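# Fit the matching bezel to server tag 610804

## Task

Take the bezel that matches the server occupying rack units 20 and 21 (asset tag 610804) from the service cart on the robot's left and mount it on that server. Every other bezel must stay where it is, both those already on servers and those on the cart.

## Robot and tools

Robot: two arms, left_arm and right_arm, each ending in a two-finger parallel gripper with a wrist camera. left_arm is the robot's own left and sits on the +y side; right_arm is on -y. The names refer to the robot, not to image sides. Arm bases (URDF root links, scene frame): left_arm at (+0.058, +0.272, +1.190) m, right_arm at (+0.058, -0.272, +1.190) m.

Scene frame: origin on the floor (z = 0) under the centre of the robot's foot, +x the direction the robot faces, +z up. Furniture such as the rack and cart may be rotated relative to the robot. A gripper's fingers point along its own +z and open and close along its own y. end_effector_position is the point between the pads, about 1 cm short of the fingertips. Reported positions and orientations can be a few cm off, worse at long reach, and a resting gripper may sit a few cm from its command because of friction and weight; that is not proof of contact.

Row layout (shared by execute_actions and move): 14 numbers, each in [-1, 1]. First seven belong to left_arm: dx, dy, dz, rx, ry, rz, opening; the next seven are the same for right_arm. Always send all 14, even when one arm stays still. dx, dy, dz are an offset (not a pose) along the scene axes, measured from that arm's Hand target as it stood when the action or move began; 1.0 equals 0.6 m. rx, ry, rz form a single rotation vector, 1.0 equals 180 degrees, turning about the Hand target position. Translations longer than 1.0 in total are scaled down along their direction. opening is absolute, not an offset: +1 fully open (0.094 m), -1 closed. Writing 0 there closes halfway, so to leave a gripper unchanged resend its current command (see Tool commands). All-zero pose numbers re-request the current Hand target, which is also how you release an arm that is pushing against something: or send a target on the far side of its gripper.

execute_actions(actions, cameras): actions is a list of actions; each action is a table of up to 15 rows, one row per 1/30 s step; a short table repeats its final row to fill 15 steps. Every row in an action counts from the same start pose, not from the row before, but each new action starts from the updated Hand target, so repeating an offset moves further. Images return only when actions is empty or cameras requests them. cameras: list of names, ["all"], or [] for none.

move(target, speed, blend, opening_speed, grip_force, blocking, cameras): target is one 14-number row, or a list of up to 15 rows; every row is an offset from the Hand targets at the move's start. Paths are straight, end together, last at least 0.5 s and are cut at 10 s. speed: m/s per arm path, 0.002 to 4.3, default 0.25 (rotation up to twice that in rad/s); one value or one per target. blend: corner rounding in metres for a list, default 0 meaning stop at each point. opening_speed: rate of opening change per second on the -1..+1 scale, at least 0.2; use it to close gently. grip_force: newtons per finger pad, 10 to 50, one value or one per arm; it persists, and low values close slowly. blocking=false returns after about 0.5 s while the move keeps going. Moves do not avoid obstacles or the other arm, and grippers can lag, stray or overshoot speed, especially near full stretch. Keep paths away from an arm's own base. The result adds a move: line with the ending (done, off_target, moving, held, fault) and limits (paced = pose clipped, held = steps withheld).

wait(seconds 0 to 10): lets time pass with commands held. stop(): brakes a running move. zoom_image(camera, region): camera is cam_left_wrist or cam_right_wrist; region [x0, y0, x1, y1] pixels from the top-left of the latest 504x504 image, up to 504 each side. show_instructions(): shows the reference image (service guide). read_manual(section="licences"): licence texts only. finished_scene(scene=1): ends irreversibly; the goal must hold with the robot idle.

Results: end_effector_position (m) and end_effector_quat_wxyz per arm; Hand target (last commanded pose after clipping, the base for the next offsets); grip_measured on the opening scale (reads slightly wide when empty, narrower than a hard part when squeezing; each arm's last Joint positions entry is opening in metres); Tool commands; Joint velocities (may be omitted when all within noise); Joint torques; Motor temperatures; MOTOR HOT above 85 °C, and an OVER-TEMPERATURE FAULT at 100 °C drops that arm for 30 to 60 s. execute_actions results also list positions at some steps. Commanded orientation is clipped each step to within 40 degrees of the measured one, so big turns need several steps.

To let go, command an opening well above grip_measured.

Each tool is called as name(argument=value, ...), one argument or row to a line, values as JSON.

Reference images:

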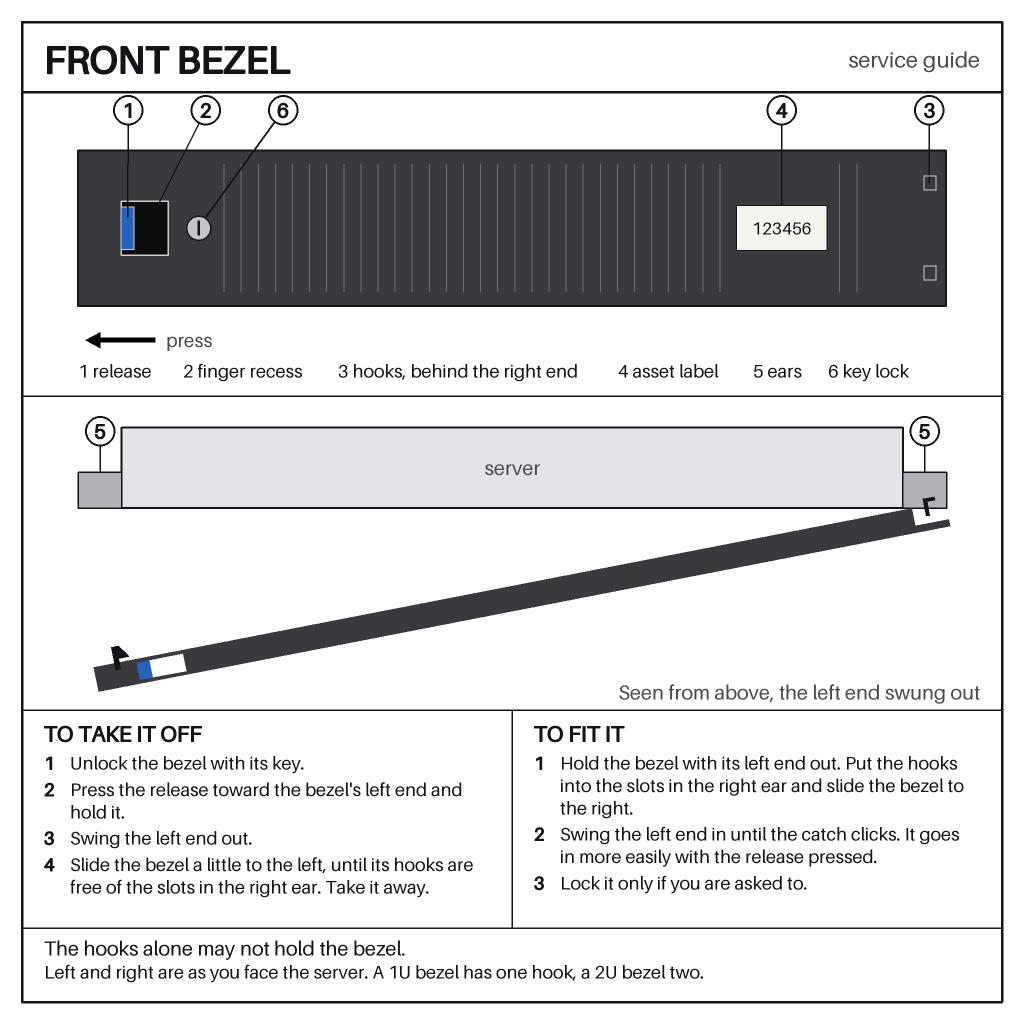

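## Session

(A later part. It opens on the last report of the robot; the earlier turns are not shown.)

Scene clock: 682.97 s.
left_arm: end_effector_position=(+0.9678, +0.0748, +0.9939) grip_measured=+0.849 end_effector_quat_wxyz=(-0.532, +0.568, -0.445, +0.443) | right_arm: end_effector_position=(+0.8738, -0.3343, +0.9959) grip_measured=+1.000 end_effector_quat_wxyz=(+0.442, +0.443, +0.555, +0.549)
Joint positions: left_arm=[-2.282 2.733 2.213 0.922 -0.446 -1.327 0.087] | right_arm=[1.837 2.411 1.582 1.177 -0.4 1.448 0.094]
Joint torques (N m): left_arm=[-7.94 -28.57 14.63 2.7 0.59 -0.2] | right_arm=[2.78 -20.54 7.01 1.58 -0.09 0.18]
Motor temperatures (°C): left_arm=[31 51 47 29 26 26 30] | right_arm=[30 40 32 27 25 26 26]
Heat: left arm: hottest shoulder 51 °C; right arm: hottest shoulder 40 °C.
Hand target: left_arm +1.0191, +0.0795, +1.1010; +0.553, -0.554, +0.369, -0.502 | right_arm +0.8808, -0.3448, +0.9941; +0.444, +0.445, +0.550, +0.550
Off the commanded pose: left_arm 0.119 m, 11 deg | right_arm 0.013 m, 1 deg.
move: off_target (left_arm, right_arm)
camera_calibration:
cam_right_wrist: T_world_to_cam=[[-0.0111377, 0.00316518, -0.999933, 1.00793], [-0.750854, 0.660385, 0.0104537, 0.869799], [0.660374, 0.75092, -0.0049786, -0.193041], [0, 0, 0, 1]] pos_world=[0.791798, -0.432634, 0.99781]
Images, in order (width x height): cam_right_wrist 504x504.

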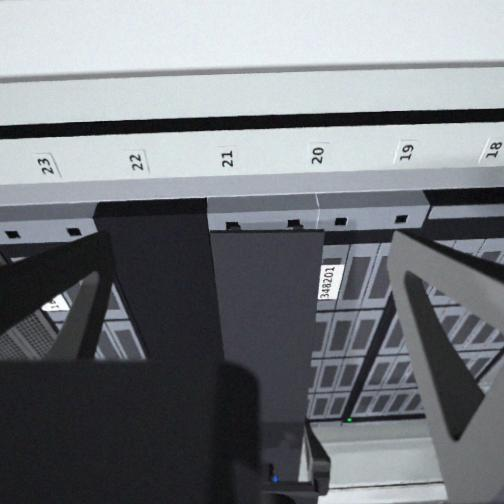

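move(
  target=[0.008,0,0.002,0,0,0,0.75,0,0,0,0,0,0,1],
  speed=0.03,
  cameras=["cam_right_wrist"],
)

zoom_image(
  camera="cam_right_wrist",
  region=[200, 200, 340, 270],
)

Scene clock: 686.23 s.
left_arm: end_effector_position=(+0.9679, +0.0740, +0.9918) grip_measured=+0.849 end_effector_quat_wxyz=(-0.529, +0.569, -0.449, +0.441) | right_arm: end_effector_position=(+0.8738, -0.3343, +0.9959) grip_measured=+1.000 end_effector_quat_wxyz=(+0.442, +0.443, +0.555, +0.549)
Joint positions: left_arm=[-2.282 2.733 2.213 0.912 -0.445 -1.328 0.087] | right_arm=[1.837 2.411 1.582 1.177 -0.4 1.448 0.094]
Joint torques (N m): left_arm=[-7.94 -28.45 15.5 2.71 0.57 -0.19] | right_arm=[2.73 -20.01 7.05 1.46 -0.11 0.2]
Heat: left arm: hottest shoulder 51 °C; right arm: hottest shoulder 40 °C.
Hand target: left_arm +1.0239, +0.0795, +1.1022; +0.553, -0.554, +0.369, -0.502 | right_arm +0.8808, -0.3448, +0.9941; +0.444, +0.445, +0.550, +0.550
Off the commanded pose: left_arm 0.124 m, 12 deg | right_arm 0.013 m, 1 deg.
move: off_target (left_arm, right_arm)
camera_calibration:
cam_right_wrist: T_world_to_cam=[[-0.0111377, 0.00316518, -0.999933, 1.00793], [-0.750854, 0.660385, 0.0104537, 0.869799], [0.660374, 0.75092, -0.0049786, -0.193041], [0, 0, 0, 1]] pos_world=[0.791798, -0.432634, 0.99781]
Images, in order (width x height): cam_right_wrist 504x504.

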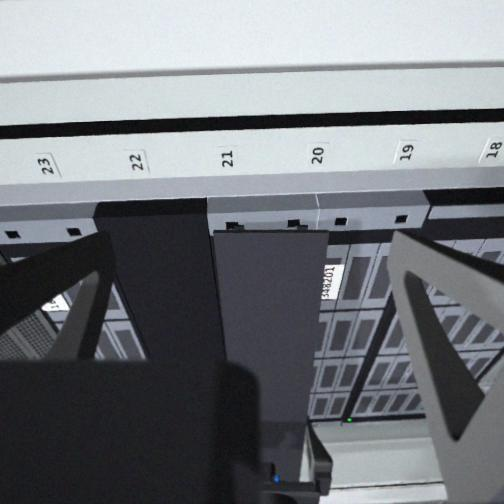

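Scaled by 3.600.

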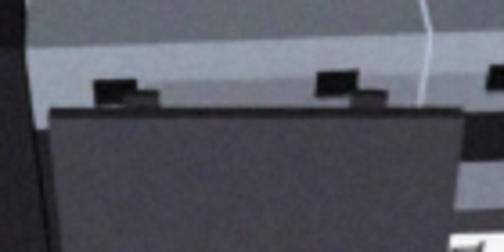

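move(
  target=[0.004,0,0.003,0,0,0,0.75,0,0,0,0,0,0,1],
  speed=0.03,
  cameras=["cam_right_wrist"],
)

zoom_image(
  camera="cam_right_wrist",
  region=[200, 200, 340, 270],
)

Scene clock: 691.70 s.
left_arm: end_effector_position=(+0.9708, +0.0741, +0.9942) grip_measured=+0.849 end_effector_quat_wxyz=(-0.529, +0.569, -0.449, +0.442) | right_arm: end_effector_position=(+0.8738, -0.3343, +0.9959) grip_measured=+1.000 end_effector_quat_wxyz=(+0.442, +0.443, +0.555, +0.549)
Joint positions: left_arm=[-2.282 2.733 2.223 0.903 -0.444 -1.328 0.087] | right_arm=[1.837 2.411 1.582 1.177 -0.4 1.448 0.094]
Joint torques (N m): left_arm=[-7.88 -28.34 15.73 2.58 0.52 -0.17] | right_arm=[2.78 -20.37 6.94 1.54 -0.12 0.15]
Heat: left arm: hottest shoulder 52 °C; right arm: hottest shoulder 40 °C.
Hand target: left_arm +1.0263, +0.0796, +1.1040; +0.553, -0.554, +0.368, -0.502 | right_arm +0.8808, -0.3448, +0.9941; +0.444, +0.445, +0.550, +0.550
Off the commanded pose: left_arm 0.123 m, 12 deg | right_arm 0.013 m, 1 deg.
move: off_target (left_arm, right_arm)
camera_calibration:
cam_right_wrist: T_world_to_cam=[[-0.0111377, 0.00316518, -0.999933, 1.00793], [-0.750854, 0.660385, 0.0104537, 0.869799], [0.660374, 0.75092, -0.0049786, -0.193041], [0, 0, 0, 1]] pos_world=[0.791798, -0.432634, 0.99781]
Images, in order (width x height): cam_right_wrist 504x504.

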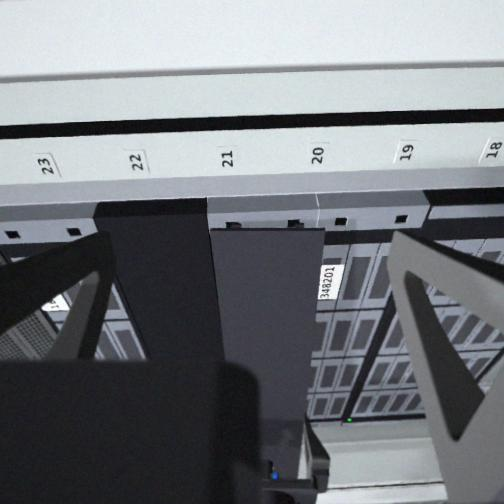

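Scaled by 3.600.

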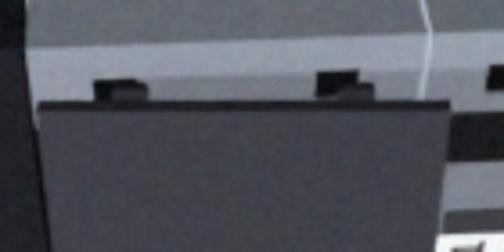

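move(
  target=[0.005,0.003,0.004,0,0,0,0.75,0,0,0,0,0,0,1],
  speed=0.03,
  cameras=["cam_right_wrist"],
)

zoom_image(
  camera="cam_right_wrist",
  region=[200, 200, 340, 270],
)

Scene clock: 698.87 s.
left_arm: end_effector_position=(+0.9716, +0.0739, +0.9937) grip_measured=+0.849 end_effector_quat_wxyz=(-0.527, +0.569, -0.450, +0.442) | right_arm: end_effector_position=(+0.8738, -0.3343, +0.9959) grip_measured=+1.000 end_effector_quat_wxyz=(+0.442, +0.443, +0.555, +0.549)
Joint positions: left_arm=[-2.282 2.733 2.225 0.896 -0.442 -1.331 0.087] | right_arm=[1.837 2.411 1.582 1.177 -0.4 1.448 0.094]
Joint torques (N m): left_arm=[-7.82 -28.69 15.82 2.69 0.53 -0.17] | right_arm=[3.14 -20.72 6.97 1.55 -0.11 0.21]
Heat: left arm: hottest shoulder 52 °C; right arm: hottest shoulder 41 °C.
Hand target: left_arm +1.0293, +0.0812, +1.1064; +0.553, -0.554, +0.369, -0.502 | right_arm +0.8808, -0.3448, +0.9941; +0.444, +0.445, +0.550, +0.550
Off the commanded pose: left_arm 0.127 m, 12 deg | right_arm 0.013 m, 1 deg.
move: off_target (left_arm, right_arm)
camera_calibration:
cam_right_wrist: T_world_to_cam=[[-0.0111377, 0.00316518, -0.999933, 1.00793], [-0.750854, 0.660385, 0.0104537, 0.869799], [0.660374, 0.75092, -0.0049786, -0.193041], [0, 0, 0, 1]] pos_world=[0.791798, -0.432634, 0.99781]
Images, in order (width x height): cam_right_wrist 504x504.

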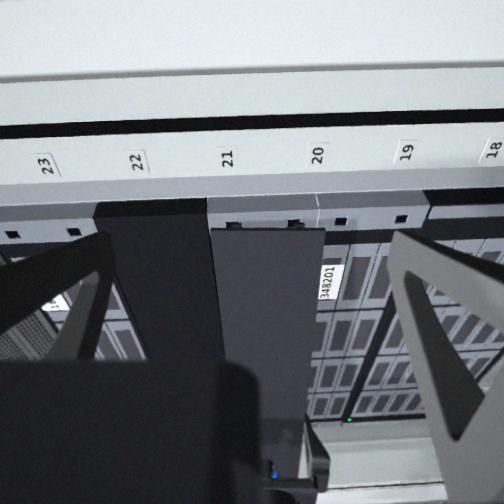

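Scaled by 3.600.

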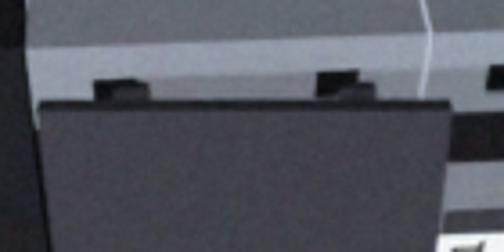

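move(
  target=[0,0.003,0.004,0,-0.008,0,0.75,0,0,0,0,0,0,1],
  speed=0.03,
  cameras=["cam_right_wrist"],
)

zoom_image(
  camera="cam_right_wrist",
  region=[200, 200, 340, 270],
)

Scene clock: 705.27 s.
left_arm: end_effector_position=(+0.9771, +0.0762, +0.9980) grip_measured=+0.849 end_effector_quat_wxyz=(-0.532, +0.565, -0.446, +0.447) | right_arm: end_effector_position=(+0.8738, -0.3343, +0.9959) grip_measured=+1.000 end_effector_quat_wxyz=(+0.442, +0.443, +0.555, +0.549)
Joint positions: left_arm=[-2.277 2.743 2.254 0.896 -0.432 -1.327 0.087] | right_arm=[1.837 2.411 1.582 1.177 -0.4 1.448 0.094]
Joint torques (N m): left_arm=[-7.94 -28.22 16.1 3.14 0.55 -0.2] | right_arm=[3.02 -20.13 7.02 1.57 -0.13 0.19]
Heat: left arm: hottest shoulder 53 °C; right arm: hottest shoulder 41 °C.
Hand target: left_arm +1.0293, +0.0831, +1.1085; +0.557, -0.547, +0.362, -0.509 | right_arm +0.8808, -0.3448, +0.9941; +0.444, +0.445, +0.550, +0.550
Off the commanded pose: left_arm 0.123 m, 12 deg | right_arm 0.013 m, 1 deg.
move: off_target (left_arm, right_arm)
camera_calibration:
cam_right_wrist: T_world_to_cam=[[-0.0111377, 0.00316518, -0.999933, 1.00793], [-0.750854, 0.660385, 0.0104537, 0.869799], [0.660374, 0.75092, -0.0049786, -0.193041], [0, 0, 0, 1]] pos_world=[0.791798, -0.432634, 0.99781]
Images, in order (width x height): cam_right_wrist 504x504.

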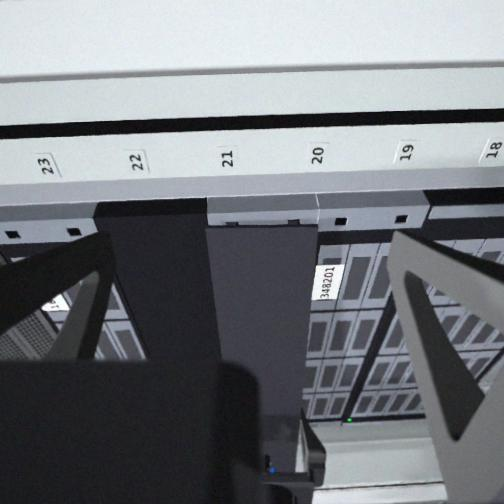

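Scaled by 3.600.

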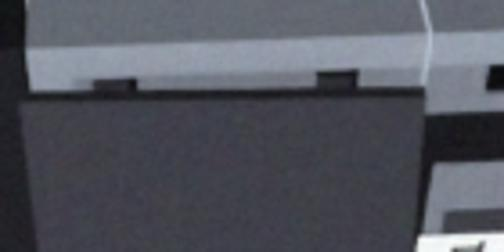

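zoom_image(
  camera="cam_right_wrist",
  region=[215, 212, 245, 232],
)

zoom_image(
  camera="cam_right_wrist",
  region=[280, 212, 310, 232],
)

Scaled by 16.800.

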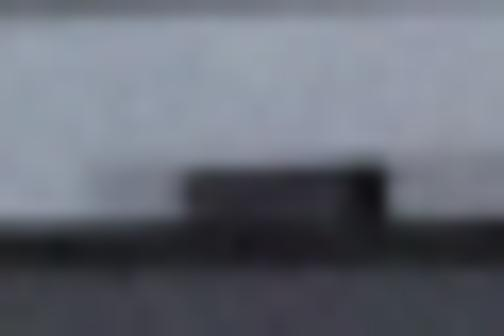

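Scaled by 16.800.

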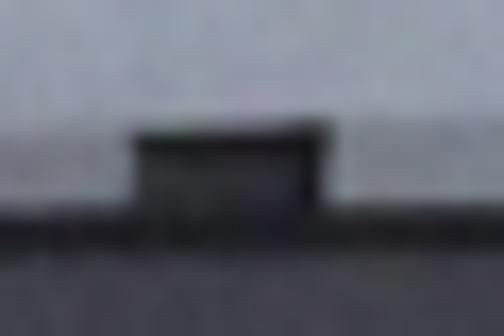

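move(
  target=[0.005,0,-0.004,0,0,0,0.75,0,0,0,0,0,0,1],
  speed=0.03,
  cameras=["cam_right_wrist"],
)

zoom_image(
  camera="cam_right_wrist",
  region=[200, 200, 340, 270],
)

zoom_image(
  camera="cam_right_wrist",
  region=[215, 212, 245, 232],
)

Scene clock: 713.93 s.
left_arm: end_effector_position=(+0.9788, +0.0770, +0.9973) grip_measured=+0.849 end_effector_quat_wxyz=(-0.533, +0.564, -0.443, +0.449) | right_arm: end_effector_position=(+0.8738, -0.3343, +0.9959) grip_measured=+1.000 end_effector_quat_wxyz=(+0.442, +0.443, +0.555, +0.549)
Joint positions: left_arm=[-2.276 2.754 2.273 0.896 -0.43 -1.327 0.087] | right_arm=[1.837 2.411 1.582 1.177 -0.4 1.448 0.094]
Joint torques (N m): left_arm=[-7.94 -28.28 16.23 2.8 0.55 -0.21] | right_arm=[2.96 -20.37 7.05 1.44 -0.08 0.17]
Motor temperatures (°C): left_arm=[31 56 51 29 26 26 30] | right_arm=[30 41 32 27 25 26 26]
Heat: left arm: hottest shoulder 56 °C; right arm: hottest shoulder 41 °C.
Hand target: left_arm +1.0323, +0.0832, +1.1063; +0.557, -0.547, +0.362, -0.509 | right_arm +0.8808, -0.3448, +0.9941; +0.444, +0.445, +0.550, +0.550
Off the commanded pose: left_arm 0.121 m, 12 deg | right_arm 0.013 m, 1 deg.
move: off_target (left_arm, right_arm)
camera_calibration:
cam_right_wrist: T_world_to_cam=[[-0.0111377, 0.00316518, -0.999933, 1.00793], [-0.750854, 0.660385, 0.0104537, 0.869799], [0.660374, 0.75092, -0.0049786, -0.193041], [0, 0, 0, 1]] pos_world=[0.791798, -0.432634, 0.99781]
Images, in order (width x height): cam_right_wrist 504x504.

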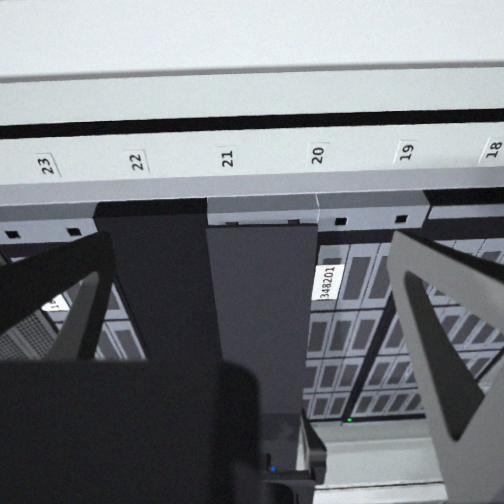

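Scaled by 3.600.

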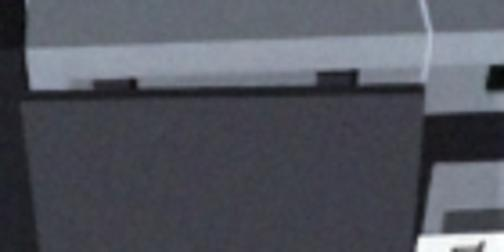

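Scaled by 16.800.

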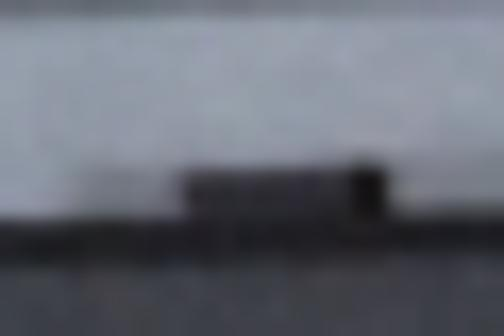

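move(
  target=[0.005,0.002,-0.003,0.001,0,0,0.75,0,0,0,0,0,0,1],
  speed=0.03,
  cameras=["cam_right_wrist"],
)

zoom_image(
  camera="cam_right_wrist",
  region=[200, 200, 340, 270],
)

zoom_image(
  camera="cam_right_wrist",
  region=[215, 212, 245, 232],
)

Scene clock: 719.10 s.
left_arm: end_effector_position=(+0.9808, +0.0770, +0.9959) grip_measured=+0.849 end_effector_quat_wxyz=(-0.532, +0.563, -0.441, +0.452) | right_arm: end_effector_position=(+0.8738, -0.3343, +0.9959) grip_measured=+1.000 end_effector_quat_wxyz=(+0.442, +0.443, +0.555, +0.549)
Joint positions: left_arm=[-2.274 2.765 2.292 0.891 -0.424 -1.333 0.087] | right_arm=[1.837 2.411 1.582 1.177 -0.4 1.448 0.094]
Joint torques (N m): left_arm=[-7.94 -28.34 16.35 2.65 0.4 -0.13] | right_arm=[2.61 -20.13 7.04 1.59 -0.12 0.17]
Heat: left arm: hottest shoulder 54 °C; right arm: hottest shoulder 41 °C.
Hand target: left_arm +1.0353, +0.0843, +1.1045; +0.558, -0.547, +0.362, -0.508 | right_arm +0.8808, -0.3448, +0.9941; +0.444, +0.445, +0.550, +0.550
Off the commanded pose: left_arm 0.122 m, 12 deg | right_arm 0.013 m, 1 deg.
move: off_target (left_arm, right_arm)
camera_calibration:
cam_right_wrist: T_world_to_cam=[[-0.0111377, 0.00316518, -0.999933, 1.00793], [-0.750854, 0.660385, 0.0104537, 0.869799], [0.660374, 0.75092, -0.0049786, -0.193041], [0, 0, 0, 1]] pos_world=[0.791798, -0.432634, 0.99781]
Images, in order (width x height): cam_right_wrist 504x504.

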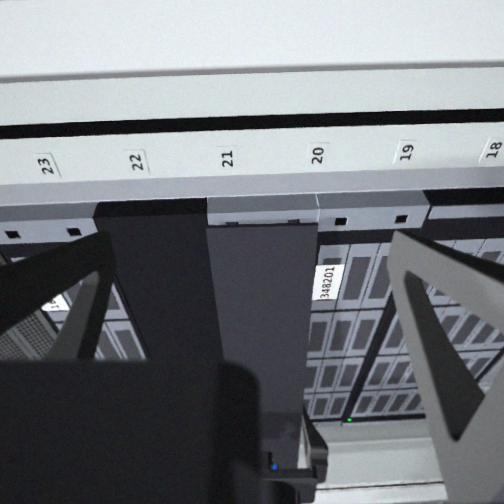

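Scaled by 3.600.

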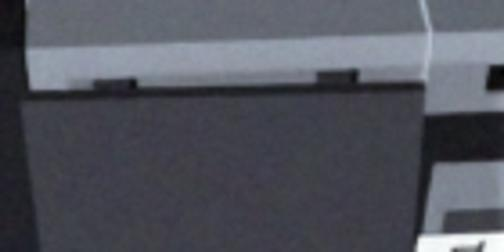

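Scaled by 16.800.

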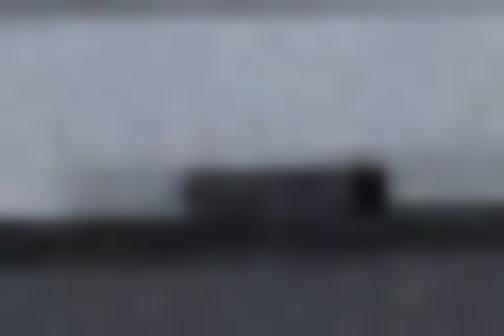

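move(
  target=[0,-0.016,0,0,0,0,0.75,0,0,0,0,0,0,1],
  speed=0.03,
  cameras=["cam_right_wrist"],
)

zoom_image(
  camera="cam_right_wrist",
  region=[200, 200, 340, 270],
)

Scene clock: 749.50 s.
left_arm: end_effector_position=(+0.9835, +0.0762, +0.9934) grip_measured=+0.849 end_effector_quat_wxyz=(-0.533, +0.565, -0.438, +0.453) | right_arm: end_effector_position=(+0.8738, -0.3343, +0.9959) grip_measured=+1.000 end_effector_quat_wxyz=(+0.442, +0.443, +0.555, +0.549)
Joint positions: left_arm=[-2.274 2.784 2.326 0.88 -0.427 -1.337 0.087] | right_arm=[1.837 2.411 1.582 1.177 -0.4 1.448 0.094]
Joint torques (N m): left_arm=[-8.7 -28.16 16.58 2.59 0.1 -0.03] | right_arm=[2.43 -20.25 6.95 1.55 -0.13 0.17]
Heat: left arm: hottest shoulder 52 °C; right arm: hottest shoulder 41 °C.
Hand target: left_arm +1.0352, +0.0745, +1.1043; +0.558, -0.547, +0.363, -0.508 | right_arm +0.8808, -0.3448, +0.9941; +0.444, +0.445, +0.550, +0.550
Off the commanded pose: left_arm 0.123 m, 11 deg | right_arm 0.013 m, 1 deg.
move: off_target (left_arm, right_arm)
camera_calibration:
cam_right_wrist: T_world_to_cam=[[-0.0111377, 0.00316518, -0.999933, 1.00793], [-0.750854, 0.660385, 0.0104537, 0.869799], [0.660374, 0.75092, -0.0049786, -0.193041], [0, 0, 0, 1]] pos_world=[0.791798, -0.432634, 0.99781]
Images, in order (width x height): cam_right_wrist 504x504.

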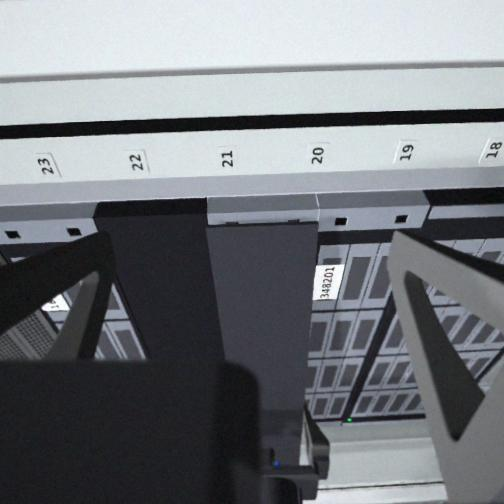

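Scaled by 3.600.

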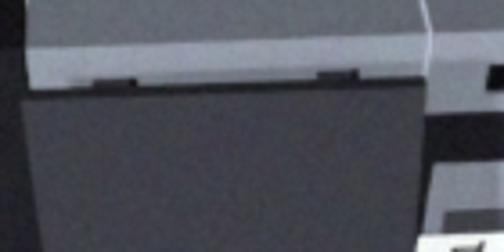

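move(
  target=[-0.004,-0.012,0.006,0,0,0,0.75,0,0,0,0,0,0,1],
  speed=0.03,
  cameras=["cam_right_wrist"],
)

zoom_image(
  camera="cam_right_wrist",
  region=[200, 200, 340, 270],
)

Scene clock: 757.57 s.
left_arm: end_effector_position=(+0.9833, +0.0770, +0.9932) grip_measured=+0.849 end_effector_quat_wxyz=(-0.533, +0.566, -0.437, +0.452) | right_arm: end_effector_position=(+0.8738, -0.3343, +0.9959) grip_measured=+1.000 end_effector_quat_wxyz=(+0.442, +0.443, +0.555, +0.549)
Joint positions: left_arm=[-2.274 2.784 2.326 0.88 -0.432 -1.337 0.087] | right_arm=[1.837 2.411 1.582 1.177 -0.4 1.448 0.094]
Joint torques (N m): left_arm=[-9.35 -28.4 16.64 2.63 -0.07 0.03] | right_arm=[3.02 -20.25 7.01 1.47 -0.1 0.2]
Heat: left arm: hottest shoulder 52 °C; right arm: hottest shoulder 41 °C.
Hand target: left_arm +1.0328, +0.0674, +1.1078; +0.558, -0.547, +0.363, -0.508 | right_arm +0.8808, -0.3448, +0.9941; +0.444, +0.445, +0.550, +0.550
Off the commanded pose: left_arm 0.125 m, 11 deg | right_arm 0.013 m, 1 deg.
move: off_target (left_arm, right_arm)
camera_calibration:
cam_right_wrist: T_world_to_cam=[[-0.0111377, 0.00316518, -0.999933, 1.00793], [-0.750854, 0.660385, 0.0104537, 0.869799], [0.660374, 0.75092, -0.0049786, -0.193041], [0, 0, 0, 1]] pos_world=[0.791798, -0.432634, 0.99781]
Images, in order (width x height): cam_right_wrist 504x504.

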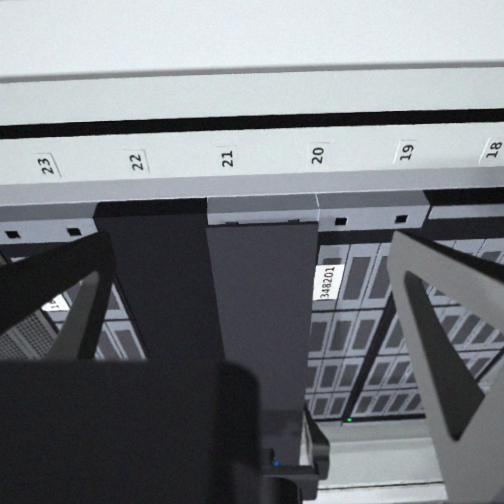

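Scaled by 3.600.

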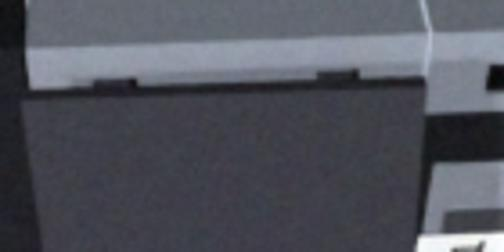

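move(
  target=[0,-0.01,0.002,0,0,0,0.75,0,0,0,0,0,0,1],
  speed=0.02,
  cameras=["cam_right_wrist"],
)

zoom_image(
  camera="cam_right_wrist",
  region=[200, 200, 340, 270],
)

Scene clock: 760.87 s.
left_arm: end_effector_position=(+0.9838, +0.0764, +0.9936) grip_measured=+0.849 end_effector_quat_wxyz=(-0.535, +0.568, -0.434, +0.450) | right_arm: end_effector_position=(+0.8738, -0.3343, +0.9959) grip_measured=+1.000 end_effector_quat_wxyz=(+0.442, +0.443, +0.555, +0.549)
Joint positions: left_arm=[-2.276 2.789 2.336 0.877 -0.443 -1.336 0.087] | right_arm=[1.837 2.411 1.582 1.177 -0.4 1.448 0.094]
Joint torques (N m): left_arm=[-9.82 -28.28 16.65 2.61 0.11 0.07] | right_arm=[3.43 -20.72 7.04 1.65 -0.12 0.17]
Heat: left arm: hottest shoulder 52 °C; right arm: hottest shoulder 41 °C.
Hand target: left_arm +1.0329, +0.0616, +1.1093; +0.558, -0.547, +0.362, -0.508 | right_arm +0.8808, -0.3448, +0.9941; +0.444, +0.445, +0.550, +0.550
Off the commanded pose: left_arm 0.126 m, 11 deg | right_arm 0.013 m, 1 deg.
move: off_target (left_arm, right_arm)
camera_calibration:
cam_right_wrist: T_world_to_cam=[[-0.0111377, 0.00316518, -0.999933, 1.00793], [-0.750854, 0.660385, 0.0104537, 0.869799], [0.660374, 0.75092, -0.0049786, -0.193041], [0, 0, 0, 1]] pos_world=[0.791798, -0.432634, 0.99781]
Images, in order (width x height): cam_right_wrist 504x504.

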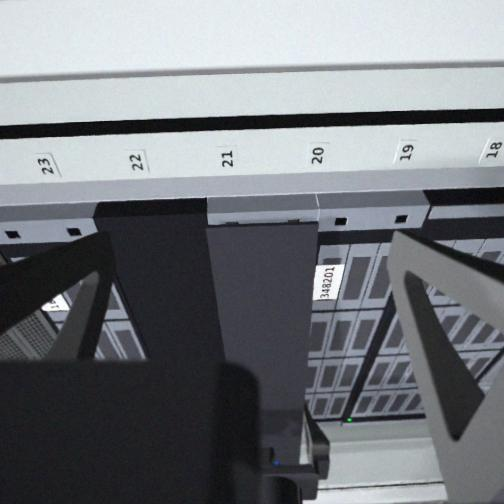

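Scaled by 3.600.

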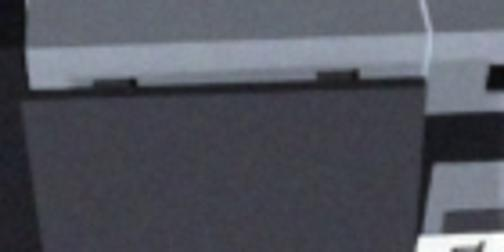

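move(
  target=[-0.003,-0.01,0.003,0,0,0,0.75,0,0,0,0,0,0,1],
  speed=0.02,
  cameras=["all"],
)

zoom_image(
  camera="cam_right_wrist",
  region=[200, 200, 340, 270],
)

Scene clock: 763.53 s.
left_arm: end_effector_position=(+0.9833, +0.0763, +0.9936) grip_measured=+0.849 end_effector_quat_wxyz=(-0.536, +0.570, -0.433, +0.448) | right_arm: end_effector_position=(+0.8738, -0.3343, +0.9959) grip_measured=+1.000 end_effector_quat_wxyz=(+0.442, +0.443, +0.555, +0.549)
Joint positions: left_arm=[-2.278 2.789 2.336 0.877 -0.45 -1.336 0.087] | right_arm=[1.837 2.411 1.582 1.177 -0.4 1.448 0.094]
Joint torques (N m): left_arm=[-10.29 -28.22 16.84 2.65 0.14 0.11] | right_arm=[3.08 -20.78 6.94 1.58 -0.09 0.16]
Heat: left arm: hottest shoulder 52 °C; right arm: hottest shoulder 41 °C.
Hand target: left_arm +1.0312, +0.0557, +1.1112; +0.558, -0.547, +0.362, -0.508 | right_arm +0.8808, -0.3448, +0.9941; +0.444, +0.445, +0.550, +0.550
Off the commanded pose: left_arm 0.129 m, 11 deg | right_arm 0.013 m, 1 deg.
move: off_target (left_arm, right_arm)
camera_calibration:
cam_left_wrist: T_world_to_cam=[[0.0157018, 0.0591695, 0.998124, -1.01236], [-0.390129, -0.918764, 0.0606022, 0.396518], [0.920626, -0.390349, 0.00865753, -0.761337], [0, 0, 0, 1]] pos_world=[0.871496, 0.12702, 0.99302]
cam_right_wrist: T_world_to_cam=[[-0.0111377, 0.00316518, -0.999933, 1.00793], [-0.750854, 0.660385, 0.0104537, 0.869799], [0.660374, 0.75092, -0.0049786, -0.193041], [0, 0, 0, 1]] pos_world=[0.791798, -0.432634, 0.99781]

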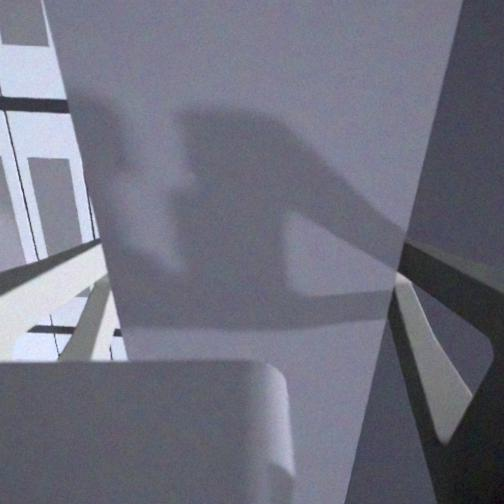

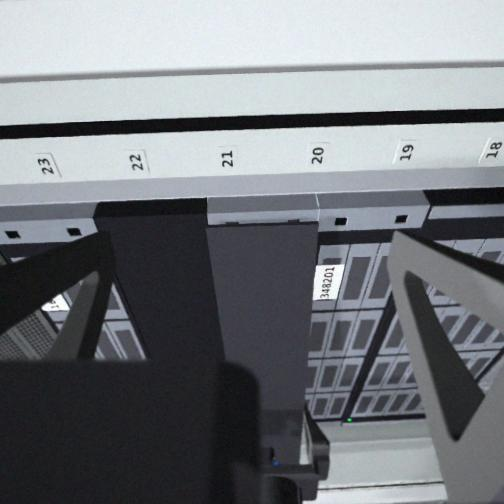

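Scaled by 3.600.

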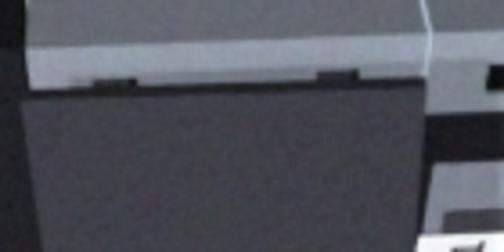

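move(
  target=[-0.003,-0.012,0.002,0,0,0,0.75,0,0,0,0,0,0,1],
  speed=0.02,
  cameras=["cam_right_wrist"],
)

zoom_image(
  camera="cam_right_wrist",
  region=[200, 200, 340, 270],
)

Scene clock: 767.27 s.
left_arm: end_effector_position=(+0.9831, +0.0758, +0.9937) grip_measured=+0.849 end_effector_quat_wxyz=(-0.538, +0.572, -0.431, +0.445) | right_arm: end_effector_position=(+0.8738, -0.3343, +0.9959) grip_measured=+1.000 end_effector_quat_wxyz=(+0.442, +0.443, +0.555, +0.549)
Joint positions: left_arm=[-2.28 2.793 2.344 0.877 -0.461 -1.333 0.087] | right_arm=[1.837 2.411 1.582 1.177 -0.4 1.448 0.094]
Joint torques (N m): left_arm=[-10.7 -28.22 16.61 2.63 0.27 0.13] | right_arm=[3.25 -20.07 7.06 1.46 -0.11 0.19]
Heat: left arm: hottest shoulder 53 °C; right arm: hottest shoulder 41 °C.
Hand target: left_arm +1.0293, +0.0484, +1.1121; +0.558, -0.547, +0.363, -0.508 | right_arm +0.8808, -0.3448, +0.9941; +0.444, +0.445, +0.550, +0.550
Off the commanded pose: left_arm 0.130 m, 11 deg | right_arm 0.013 m, 1 deg.
move: off_target (left_arm, right_arm)
camera_calibration:
cam_right_wrist: T_world_to_cam=[[-0.0111377, 0.00316518, -0.999933, 1.00793], [-0.750854, 0.660385, 0.0104537, 0.869799], [0.660374, 0.75092, -0.0049786, -0.193041], [0, 0, 0, 1]] pos_world=[0.791798, -0.432634, 0.99781]
Images, in order (width x height): cam_right_wrist 504x504.

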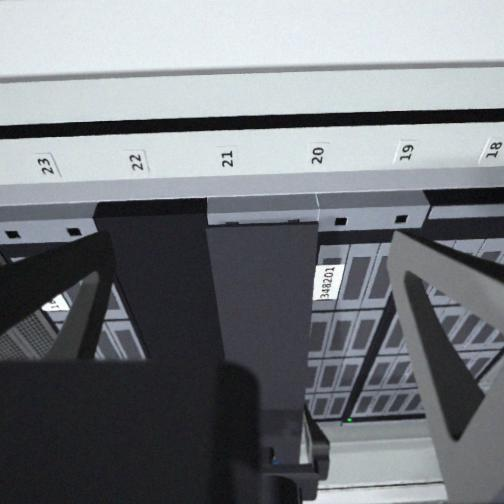

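Scaled by 3.600.

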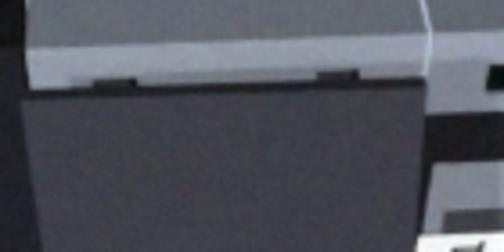

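move(
  target=[-0.002,-0.008,0.002,0,0,0,0.75,0,0,0,0,0,0,1],
  speed=0.02,
  cameras=[],
)

move(
  target=[-0.002,-0.008,0.002,0,0,0,0.75,0,0,0,0,0,0,1],
  speed=0.02,
  cameras=["cam_right_wrist"],
)

zoom_image(
  camera="cam_right_wrist",
  region=[200, 200, 340, 270],
)

Scene clock: 775.27 s.
left_arm: end_effector_position=(+0.9826, +0.0754, +0.9937) grip_measured=+0.849 end_effector_quat_wxyz=(-0.538, +0.573, -0.430, +0.443) | right_arm: end_effector_position=(+0.8738, -0.3343, +0.9959) grip_measured=+1.000 end_effector_quat_wxyz=(+0.442, +0.443, +0.555, +0.549)
Joint positions: left_arm=[-2.282 2.793 2.344 0.877 -0.467 -1.333 0.087] | right_arm=[1.837 2.411 1.582 1.177 -0.4 1.448 0.094]
Joint torques (N m): left_arm=[-11.28 -28.22 16.81 2.7 0.32 0.18] | right_arm=[3.02 -19.78 6.9 1.61 -0.13 0.17]
Heat: left arm: hottest elbow 53 °C; right arm: hottest shoulder 41 °C.
Hand target: left_arm +1.0281, +0.0435, +1.1134; +0.558, -0.547, +0.362, -0.508 | right_arm +0.8808, -0.3448, +0.9941; +0.444, +0.445, +0.550, +0.550
Off the commanded pose: left_arm 0.132 m, 11 deg | right_arm 0.013 m, 1 deg.
move: off_target (left_arm, right_arm)
No camera images: "cameras" was empty.

Scene clock: 776.57 s.
left_arm: end_effector_position=(+0.9830, +0.0753, +0.9949) grip_measured=+0.849 end_effector_quat_wxyz=(-0.541, +0.574, -0.428, +0.441) | right_arm: end_effector_position=(+0.8738, -0.3343, +0.9959) grip_measured=+1.000 end_effector_quat_wxyz=(+0.442, +0.443, +0.555, +0.549)
Joint positions: left_arm=[-2.283 2.795 2.35 0.877 -0.475 -1.327 0.087] | right_arm=[1.837 2.411 1.582 1.177 -0.4 1.448 0.094]
Joint torques (N m): left_arm=[-11.46 -28.28 16.47 2.7 0.39 0.18] | right_arm=[2.9 -20.42 6.97 1.57 -0.11 0.15]
Heat: left arm: hottest elbow 53 °C; right arm: hottest shoulder 41 °C.
Hand target: left_arm +1.0269, +0.0389, +1.1147; +0.558, -0.547, +0.362, -0.508 | right_arm +0.8808, -0.3448, +0.9941; +0.444, +0.445, +0.550, +0.550
Off the commanded pose: left_arm 0.133 m, 11 deg | right_arm 0.013 m, 1 deg.
move: off_target (left_arm, right_arm)
camera_calibration:
cam_right_wrist: T_world_to_cam=[[-0.0111377, 0.00316518, -0.999933, 1.00793], [-0.750854, 0.660385, 0.0104537, 0.869799], [0.660374, 0.75092, -0.0049786, -0.193041], [0, 0, 0, 1]] pos_world=[0.791798, -0.432634, 0.99781]
Images, in order (width x height): cam_right_wrist 504x504.

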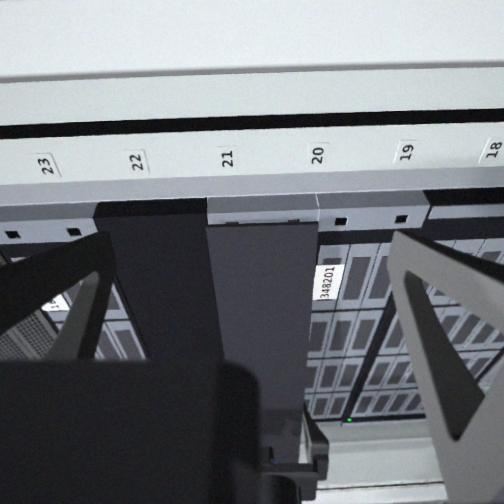

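Scaled by 3.600.

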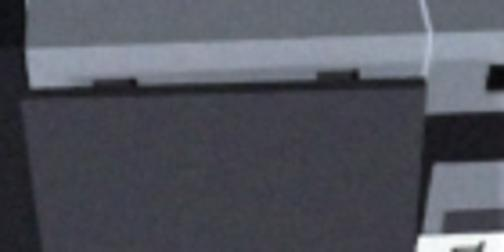

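zoom_image(
  camera="cam_right_wrist",
  region=[80, 180, 220, 250],
)

zoom_image(
  camera="cam_right_wrist",
  region=[190, 190, 250, 240],
)

Scaled by 3.600.

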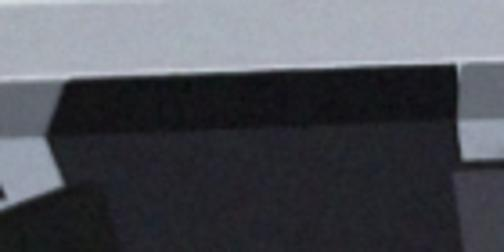

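Scaled by 8.400.

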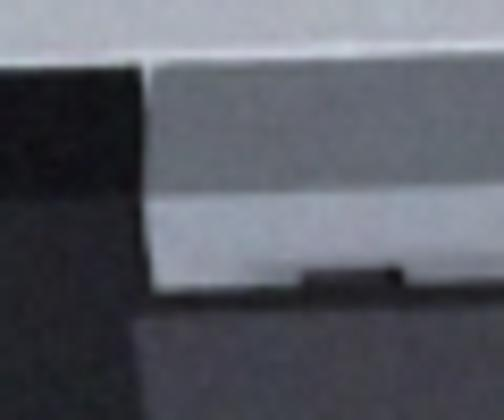

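move(
  target=[0.0175,0.003,0.004,0,0,-0.011,0.75,0,0,0,0,0,0,1],
  speed=0.03,
  cameras=["all"],
)

zoom_image(
  camera="cam_right_wrist",
  region=[200, 200, 340, 270],
)

Scene clock: 803.63 s.
left_arm: end_effector_position=(+0.9863, +0.0743, +0.9955) grip_measured=+0.849 end_effector_quat_wxyz=(-0.537, +0.569, -0.435, +0.446) | right_arm: end_effector_position=(+0.8738, -0.3343, +0.9959) grip_measured=+1.000 end_effector_quat_wxyz=(+0.442, +0.443, +0.555, +0.549)
Joint positions: left_arm=[-2.28 2.795 2.357 0.863 -0.451 -1.328 0.087] | right_arm=[1.837 2.411 1.582 1.177 -0.4 1.448 0.094]
Joint torques (N m): left_arm=[-10.99 -29.04 15.98 2.3 1.15 0] | right_arm=[3.19 -20.42 7.01 1.52 -0.13 0.17]
Motor temperatures (°C): left_arm=[31 59 57 29 26 26 31] | right_arm=[30 41 32 26 25 26 26]
Heat: left arm: hottest shoulder 59 °C; right arm: hottest shoulder 41 °C.
Hand target: left_arm +1.0374, +0.0405, +1.1173; +0.549, -0.540, +0.372, -0.518 | right_arm +0.8808, -0.3448, +0.9941; +0.444, +0.445, +0.550, +0.550
Off the commanded pose: left_arm 0.136 m, 12 deg | right_arm 0.013 m, 1 deg.
move: off_target (left_arm, right_arm)
camera_calibration:
cam_left_wrist: T_world_to_cam=[[0.016853, 0.0522885, 0.99849, -1.01519], [-0.39067, -0.918903, 0.0547146, 0.402276], [0.920377, -0.391002, 0.00494119, -0.760916], [0, 0, 0, 1]] pos_world=[0.874596, 0.125216, 0.995409]
cam_right_wrist: T_world_to_cam=[[-0.0111377, 0.00316518, -0.999933, 1.00793], [-0.750854, 0.660385, 0.0104537, 0.869799], [0.660374, 0.75092, -0.0049786, -0.193041], [0, 0, 0, 1]] pos_world=[0.791798, -0.432634, 0.99781]

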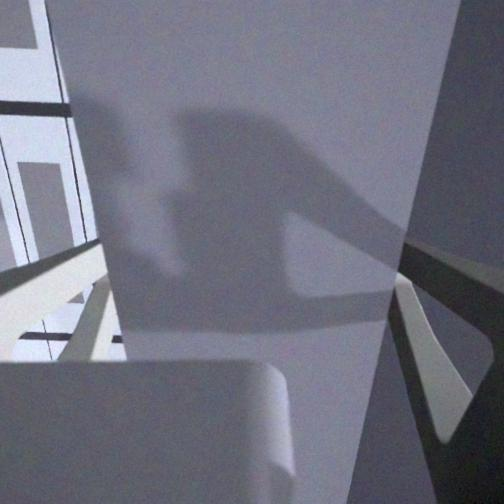

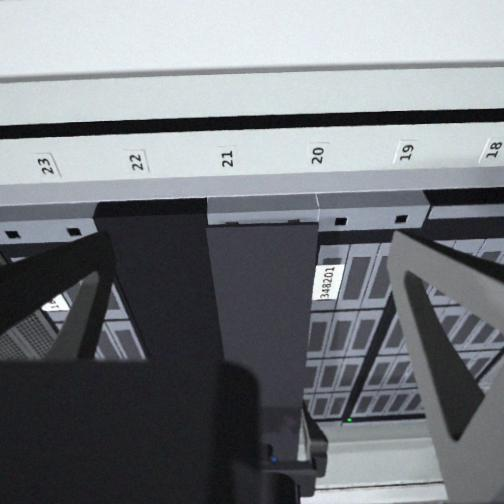

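Scaled by 3.600.

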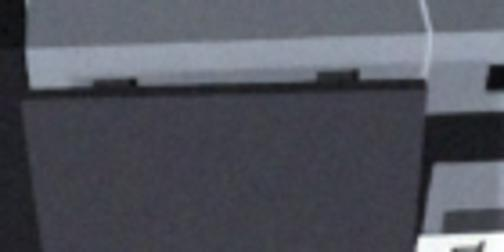

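move(
  target=[0.0175,0.003,0.004,0,0,-0.011,0.75,0,0,0,0,0,0,1],
  speed=0.03,
  cameras=["cam_right_wrist"],
)

zoom_image(
  camera="cam_right_wrist",
  region=[200, 200, 340, 270],
)

Scene clock: 807.43 s.
left_arm: end_effector_position=(+0.9969, +0.0759, +0.9973) grip_measured=+0.849 end_effector_quat_wxyz=(-0.527, +0.562, -0.450, +0.452) | right_arm: end_effector_position=(+0.8738, -0.3343, +0.9959) grip_measured=+1.000 end_effector_quat_wxyz=(+0.442, +0.443, +0.555, +0.549)
Joint positions: left_arm=[-2.269 2.793 2.381 0.811 -0.408 -1.336 0.087] | right_arm=[1.837 2.411 1.582 1.177 -0.4 1.448 0.094]
Joint torques (N m): left_arm=[-10.87 -28.75 16.94 2.56 1.06 -0.11] | right_arm=[2.78 -20.42 6.95 1.54 -0.12 0.17]
Motor temperatures (°C): left_arm=[31 59 58 29 26 26 31] | right_arm=[30 41 32 26 25 26 26]
Heat: left arm: hottest shoulder 59 °C; right arm: hottest shoulder 41 °C.
Hand target: left_arm +1.0479, +0.0423, +1.1192; +0.540, -0.534, +0.381, -0.527 | right_arm +0.8808, -0.3448, +0.9941; +0.444, +0.445, +0.550, +0.550
Off the commanded pose: left_arm 0.137 m, 12 deg | right_arm 0.013 m, 1 deg.
move: off_target (left_arm, right_arm)
camera_calibration:
cam_right_wrist: T_world_to_cam=[[-0.0111377, 0.00316518, -0.999933, 1.00793], [-0.750854, 0.660385, 0.0104537, 0.869799], [0.660374, 0.75092, -0.0049786, -0.193041], [0, 0, 0, 1]] pos_world=[0.791798, -0.432634, 0.99781]
Images, in order (width x height): cam_right_wrist 504x504.

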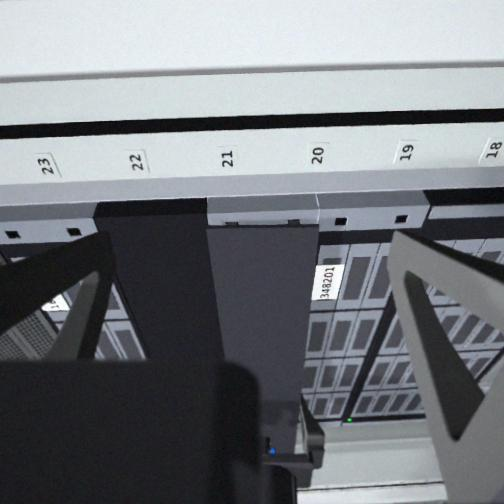

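Scaled by 3.600.

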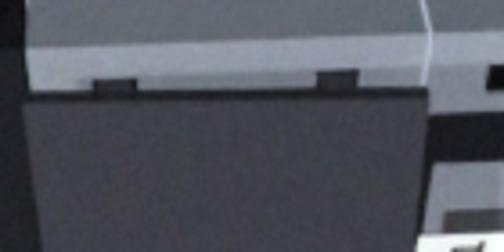

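move(
  target=[0.012,0.002,0.002,0,0,-0.008,0.75,0,0,0,0,0,0,1],
  speed=0.03,
  cameras=["all"],
)

zoom_image(
  camera="cam_right_wrist",
  region=[200, 200, 340, 270],
)

Scene clock: 820.83 s.
left_arm: end_effector_position=(+1.0045, +0.0768, +0.9991) grip_measured=+0.849 end_effector_quat_wxyz=(-0.521, +0.556, -0.459, +0.457) | right_arm: end_effector_position=(+0.8738, -0.3343, +0.9959) grip_measured=+1.000 end_effector_quat_wxyz=(+0.442, +0.443, +0.555, +0.549)
Joint positions: left_arm=[-2.262 2.797 2.407 0.777 -0.376 -1.337 0.087] | right_arm=[1.837 2.411 1.582 1.177 -0.4 1.448 0.094]
Joint torques (N m): left_arm=[-10.87 -28.69 17.2 2.63 1.04 -0.22] | right_arm=[3.49 -20.84 7.09 1.54 -0.07 0.16]
Motor temperatures (°C): left_arm=[31 54 58 29 27 26 31] | right_arm=[30 41 32 26 25 26 26]
Heat: left arm: hottest elbow 58 °C; right arm: hottest shoulder 41 °C.
Hand target: left_arm +1.0551, +0.0436, +1.1205; +0.534, -0.529, +0.388, -0.534 | right_arm +0.8808, -0.3448, +0.9941; +0.444, +0.445, +0.550, +0.550
Off the commanded pose: left_arm 0.136 m, 13 deg | right_arm 0.013 m, 1 deg.
move: off_target (left_arm, right_arm)
camera_calibration:
cam_left_wrist: T_world_to_cam=[[0.0364848, 0.0431652, 0.998402, -1.03818], [-0.448978, -0.891851, 0.0549657, 0.467667], [0.892798, -0.450266, -0.0131588, -0.726332], [0, 0, 0, 1]] pos_world=[0.896318, 0.13486, 1.00126]
cam_right_wrist: T_world_to_cam=[[-0.0111377, 0.00316518, -0.999933, 1.00793], [-0.750854, 0.660385, 0.0104537, 0.869799], [0.660374, 0.75092, -0.0049786, -0.193041], [0, 0, 0, 1]] pos_world=[0.791798, -0.432634, 0.99781]

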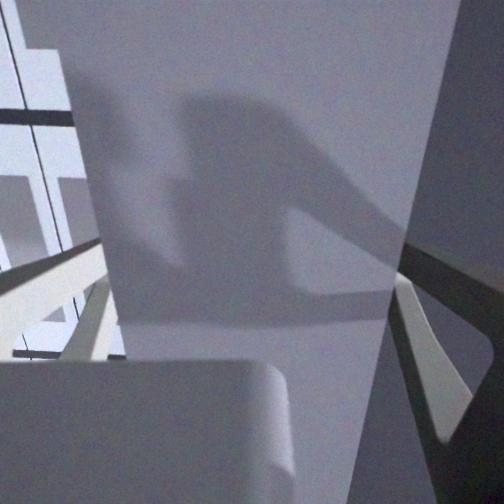

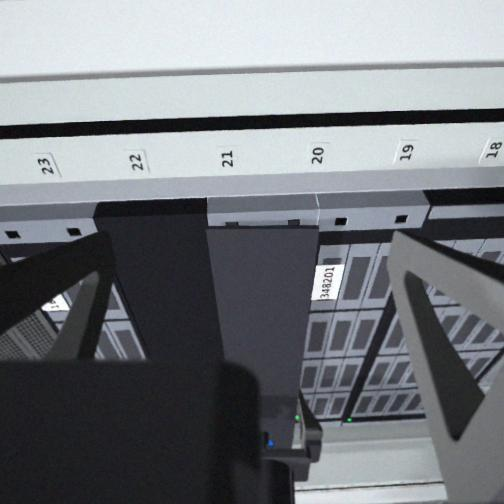

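Scaled by 3.600.

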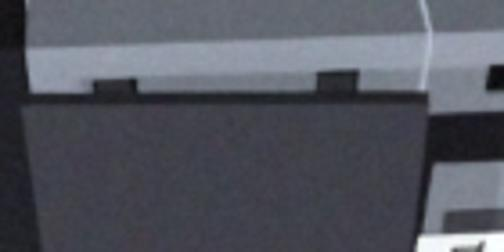

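move(
  target=[0.010,0.0,0.001,0,0,-0.007,0.75,0,0,0,0,0,0,1],
  speed=0.03,
  cameras=["all"],
)

zoom_image(
  camera="cam_right_wrist",
  region=[200, 200, 340, 270],
)

Scene clock: 827.93 s.
left_arm: end_effector_position=(+1.0104, +0.0768, +0.9990) grip_measured=+0.849 end_effector_quat_wxyz=(-0.515, +0.551, -0.466, +0.463) | right_arm: end_effector_position=(+0.8738, -0.3343, +0.9959) grip_measured=+1.000 end_effector_quat_wxyz=(+0.442, +0.443, +0.555, +0.549)
Joint positions: left_arm=[-2.256 2.806 2.436 0.748 -0.35 -1.343 0.087] | right_arm=[1.837 2.411 1.582 1.177 -0.4 1.448 0.094]
Joint torques (N m): left_arm=[-10.75 -28.81 17.42 2.59 1.01 -0.26] | right_arm=[2.73 -20.37 7.05 1.51 -0.11 0.2]
Motor temperatures (°C): left_arm=[32 53 59 29 27 26 31] | right_arm=[30 41 32 26 25 26 26]
Heat: left arm: hottest elbow 59 °C; right arm: hottest shoulder 41 °C.
Hand target: left_arm +1.0611, +0.0436, +1.1213; +0.528, -0.525, +0.394, -0.540 | right_arm +0.8808, -0.3448, +0.9941; +0.444, +0.445, +0.550, +0.550
Off the commanded pose: left_arm 0.136 m, 13 deg | right_arm 0.013 m, 1 deg.
move: off_target (left_arm, right_arm)
camera_calibration:
cam_left_wrist: T_world_to_cam=[[0.0389527, 0.0441441, 0.998265, -1.04078], [-0.468611, -0.881547, 0.0572681, 0.487088], [0.882546, -0.470028, -0.0136522, -0.719161], [0, 0, 0, 1]] pos_world=[0.903488, 0.137309, 1.00126]
cam_right_wrist: T_world_to_cam=[[-0.0111377, 0.00316518, -0.999933, 1.00793], [-0.750854, 0.660385, 0.0104537, 0.869799], [0.660374, 0.75092, -0.0049786, -0.193041], [0, 0, 0, 1]] pos_world=[0.791798, -0.432634, 0.99781]

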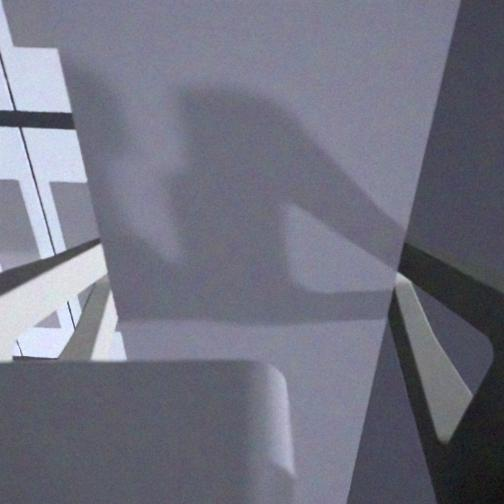

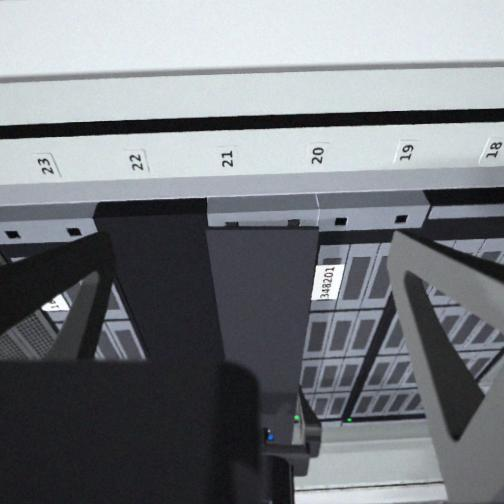

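Scaled by 3.600.

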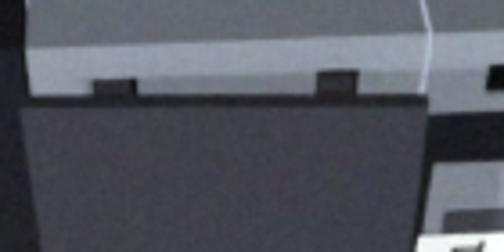

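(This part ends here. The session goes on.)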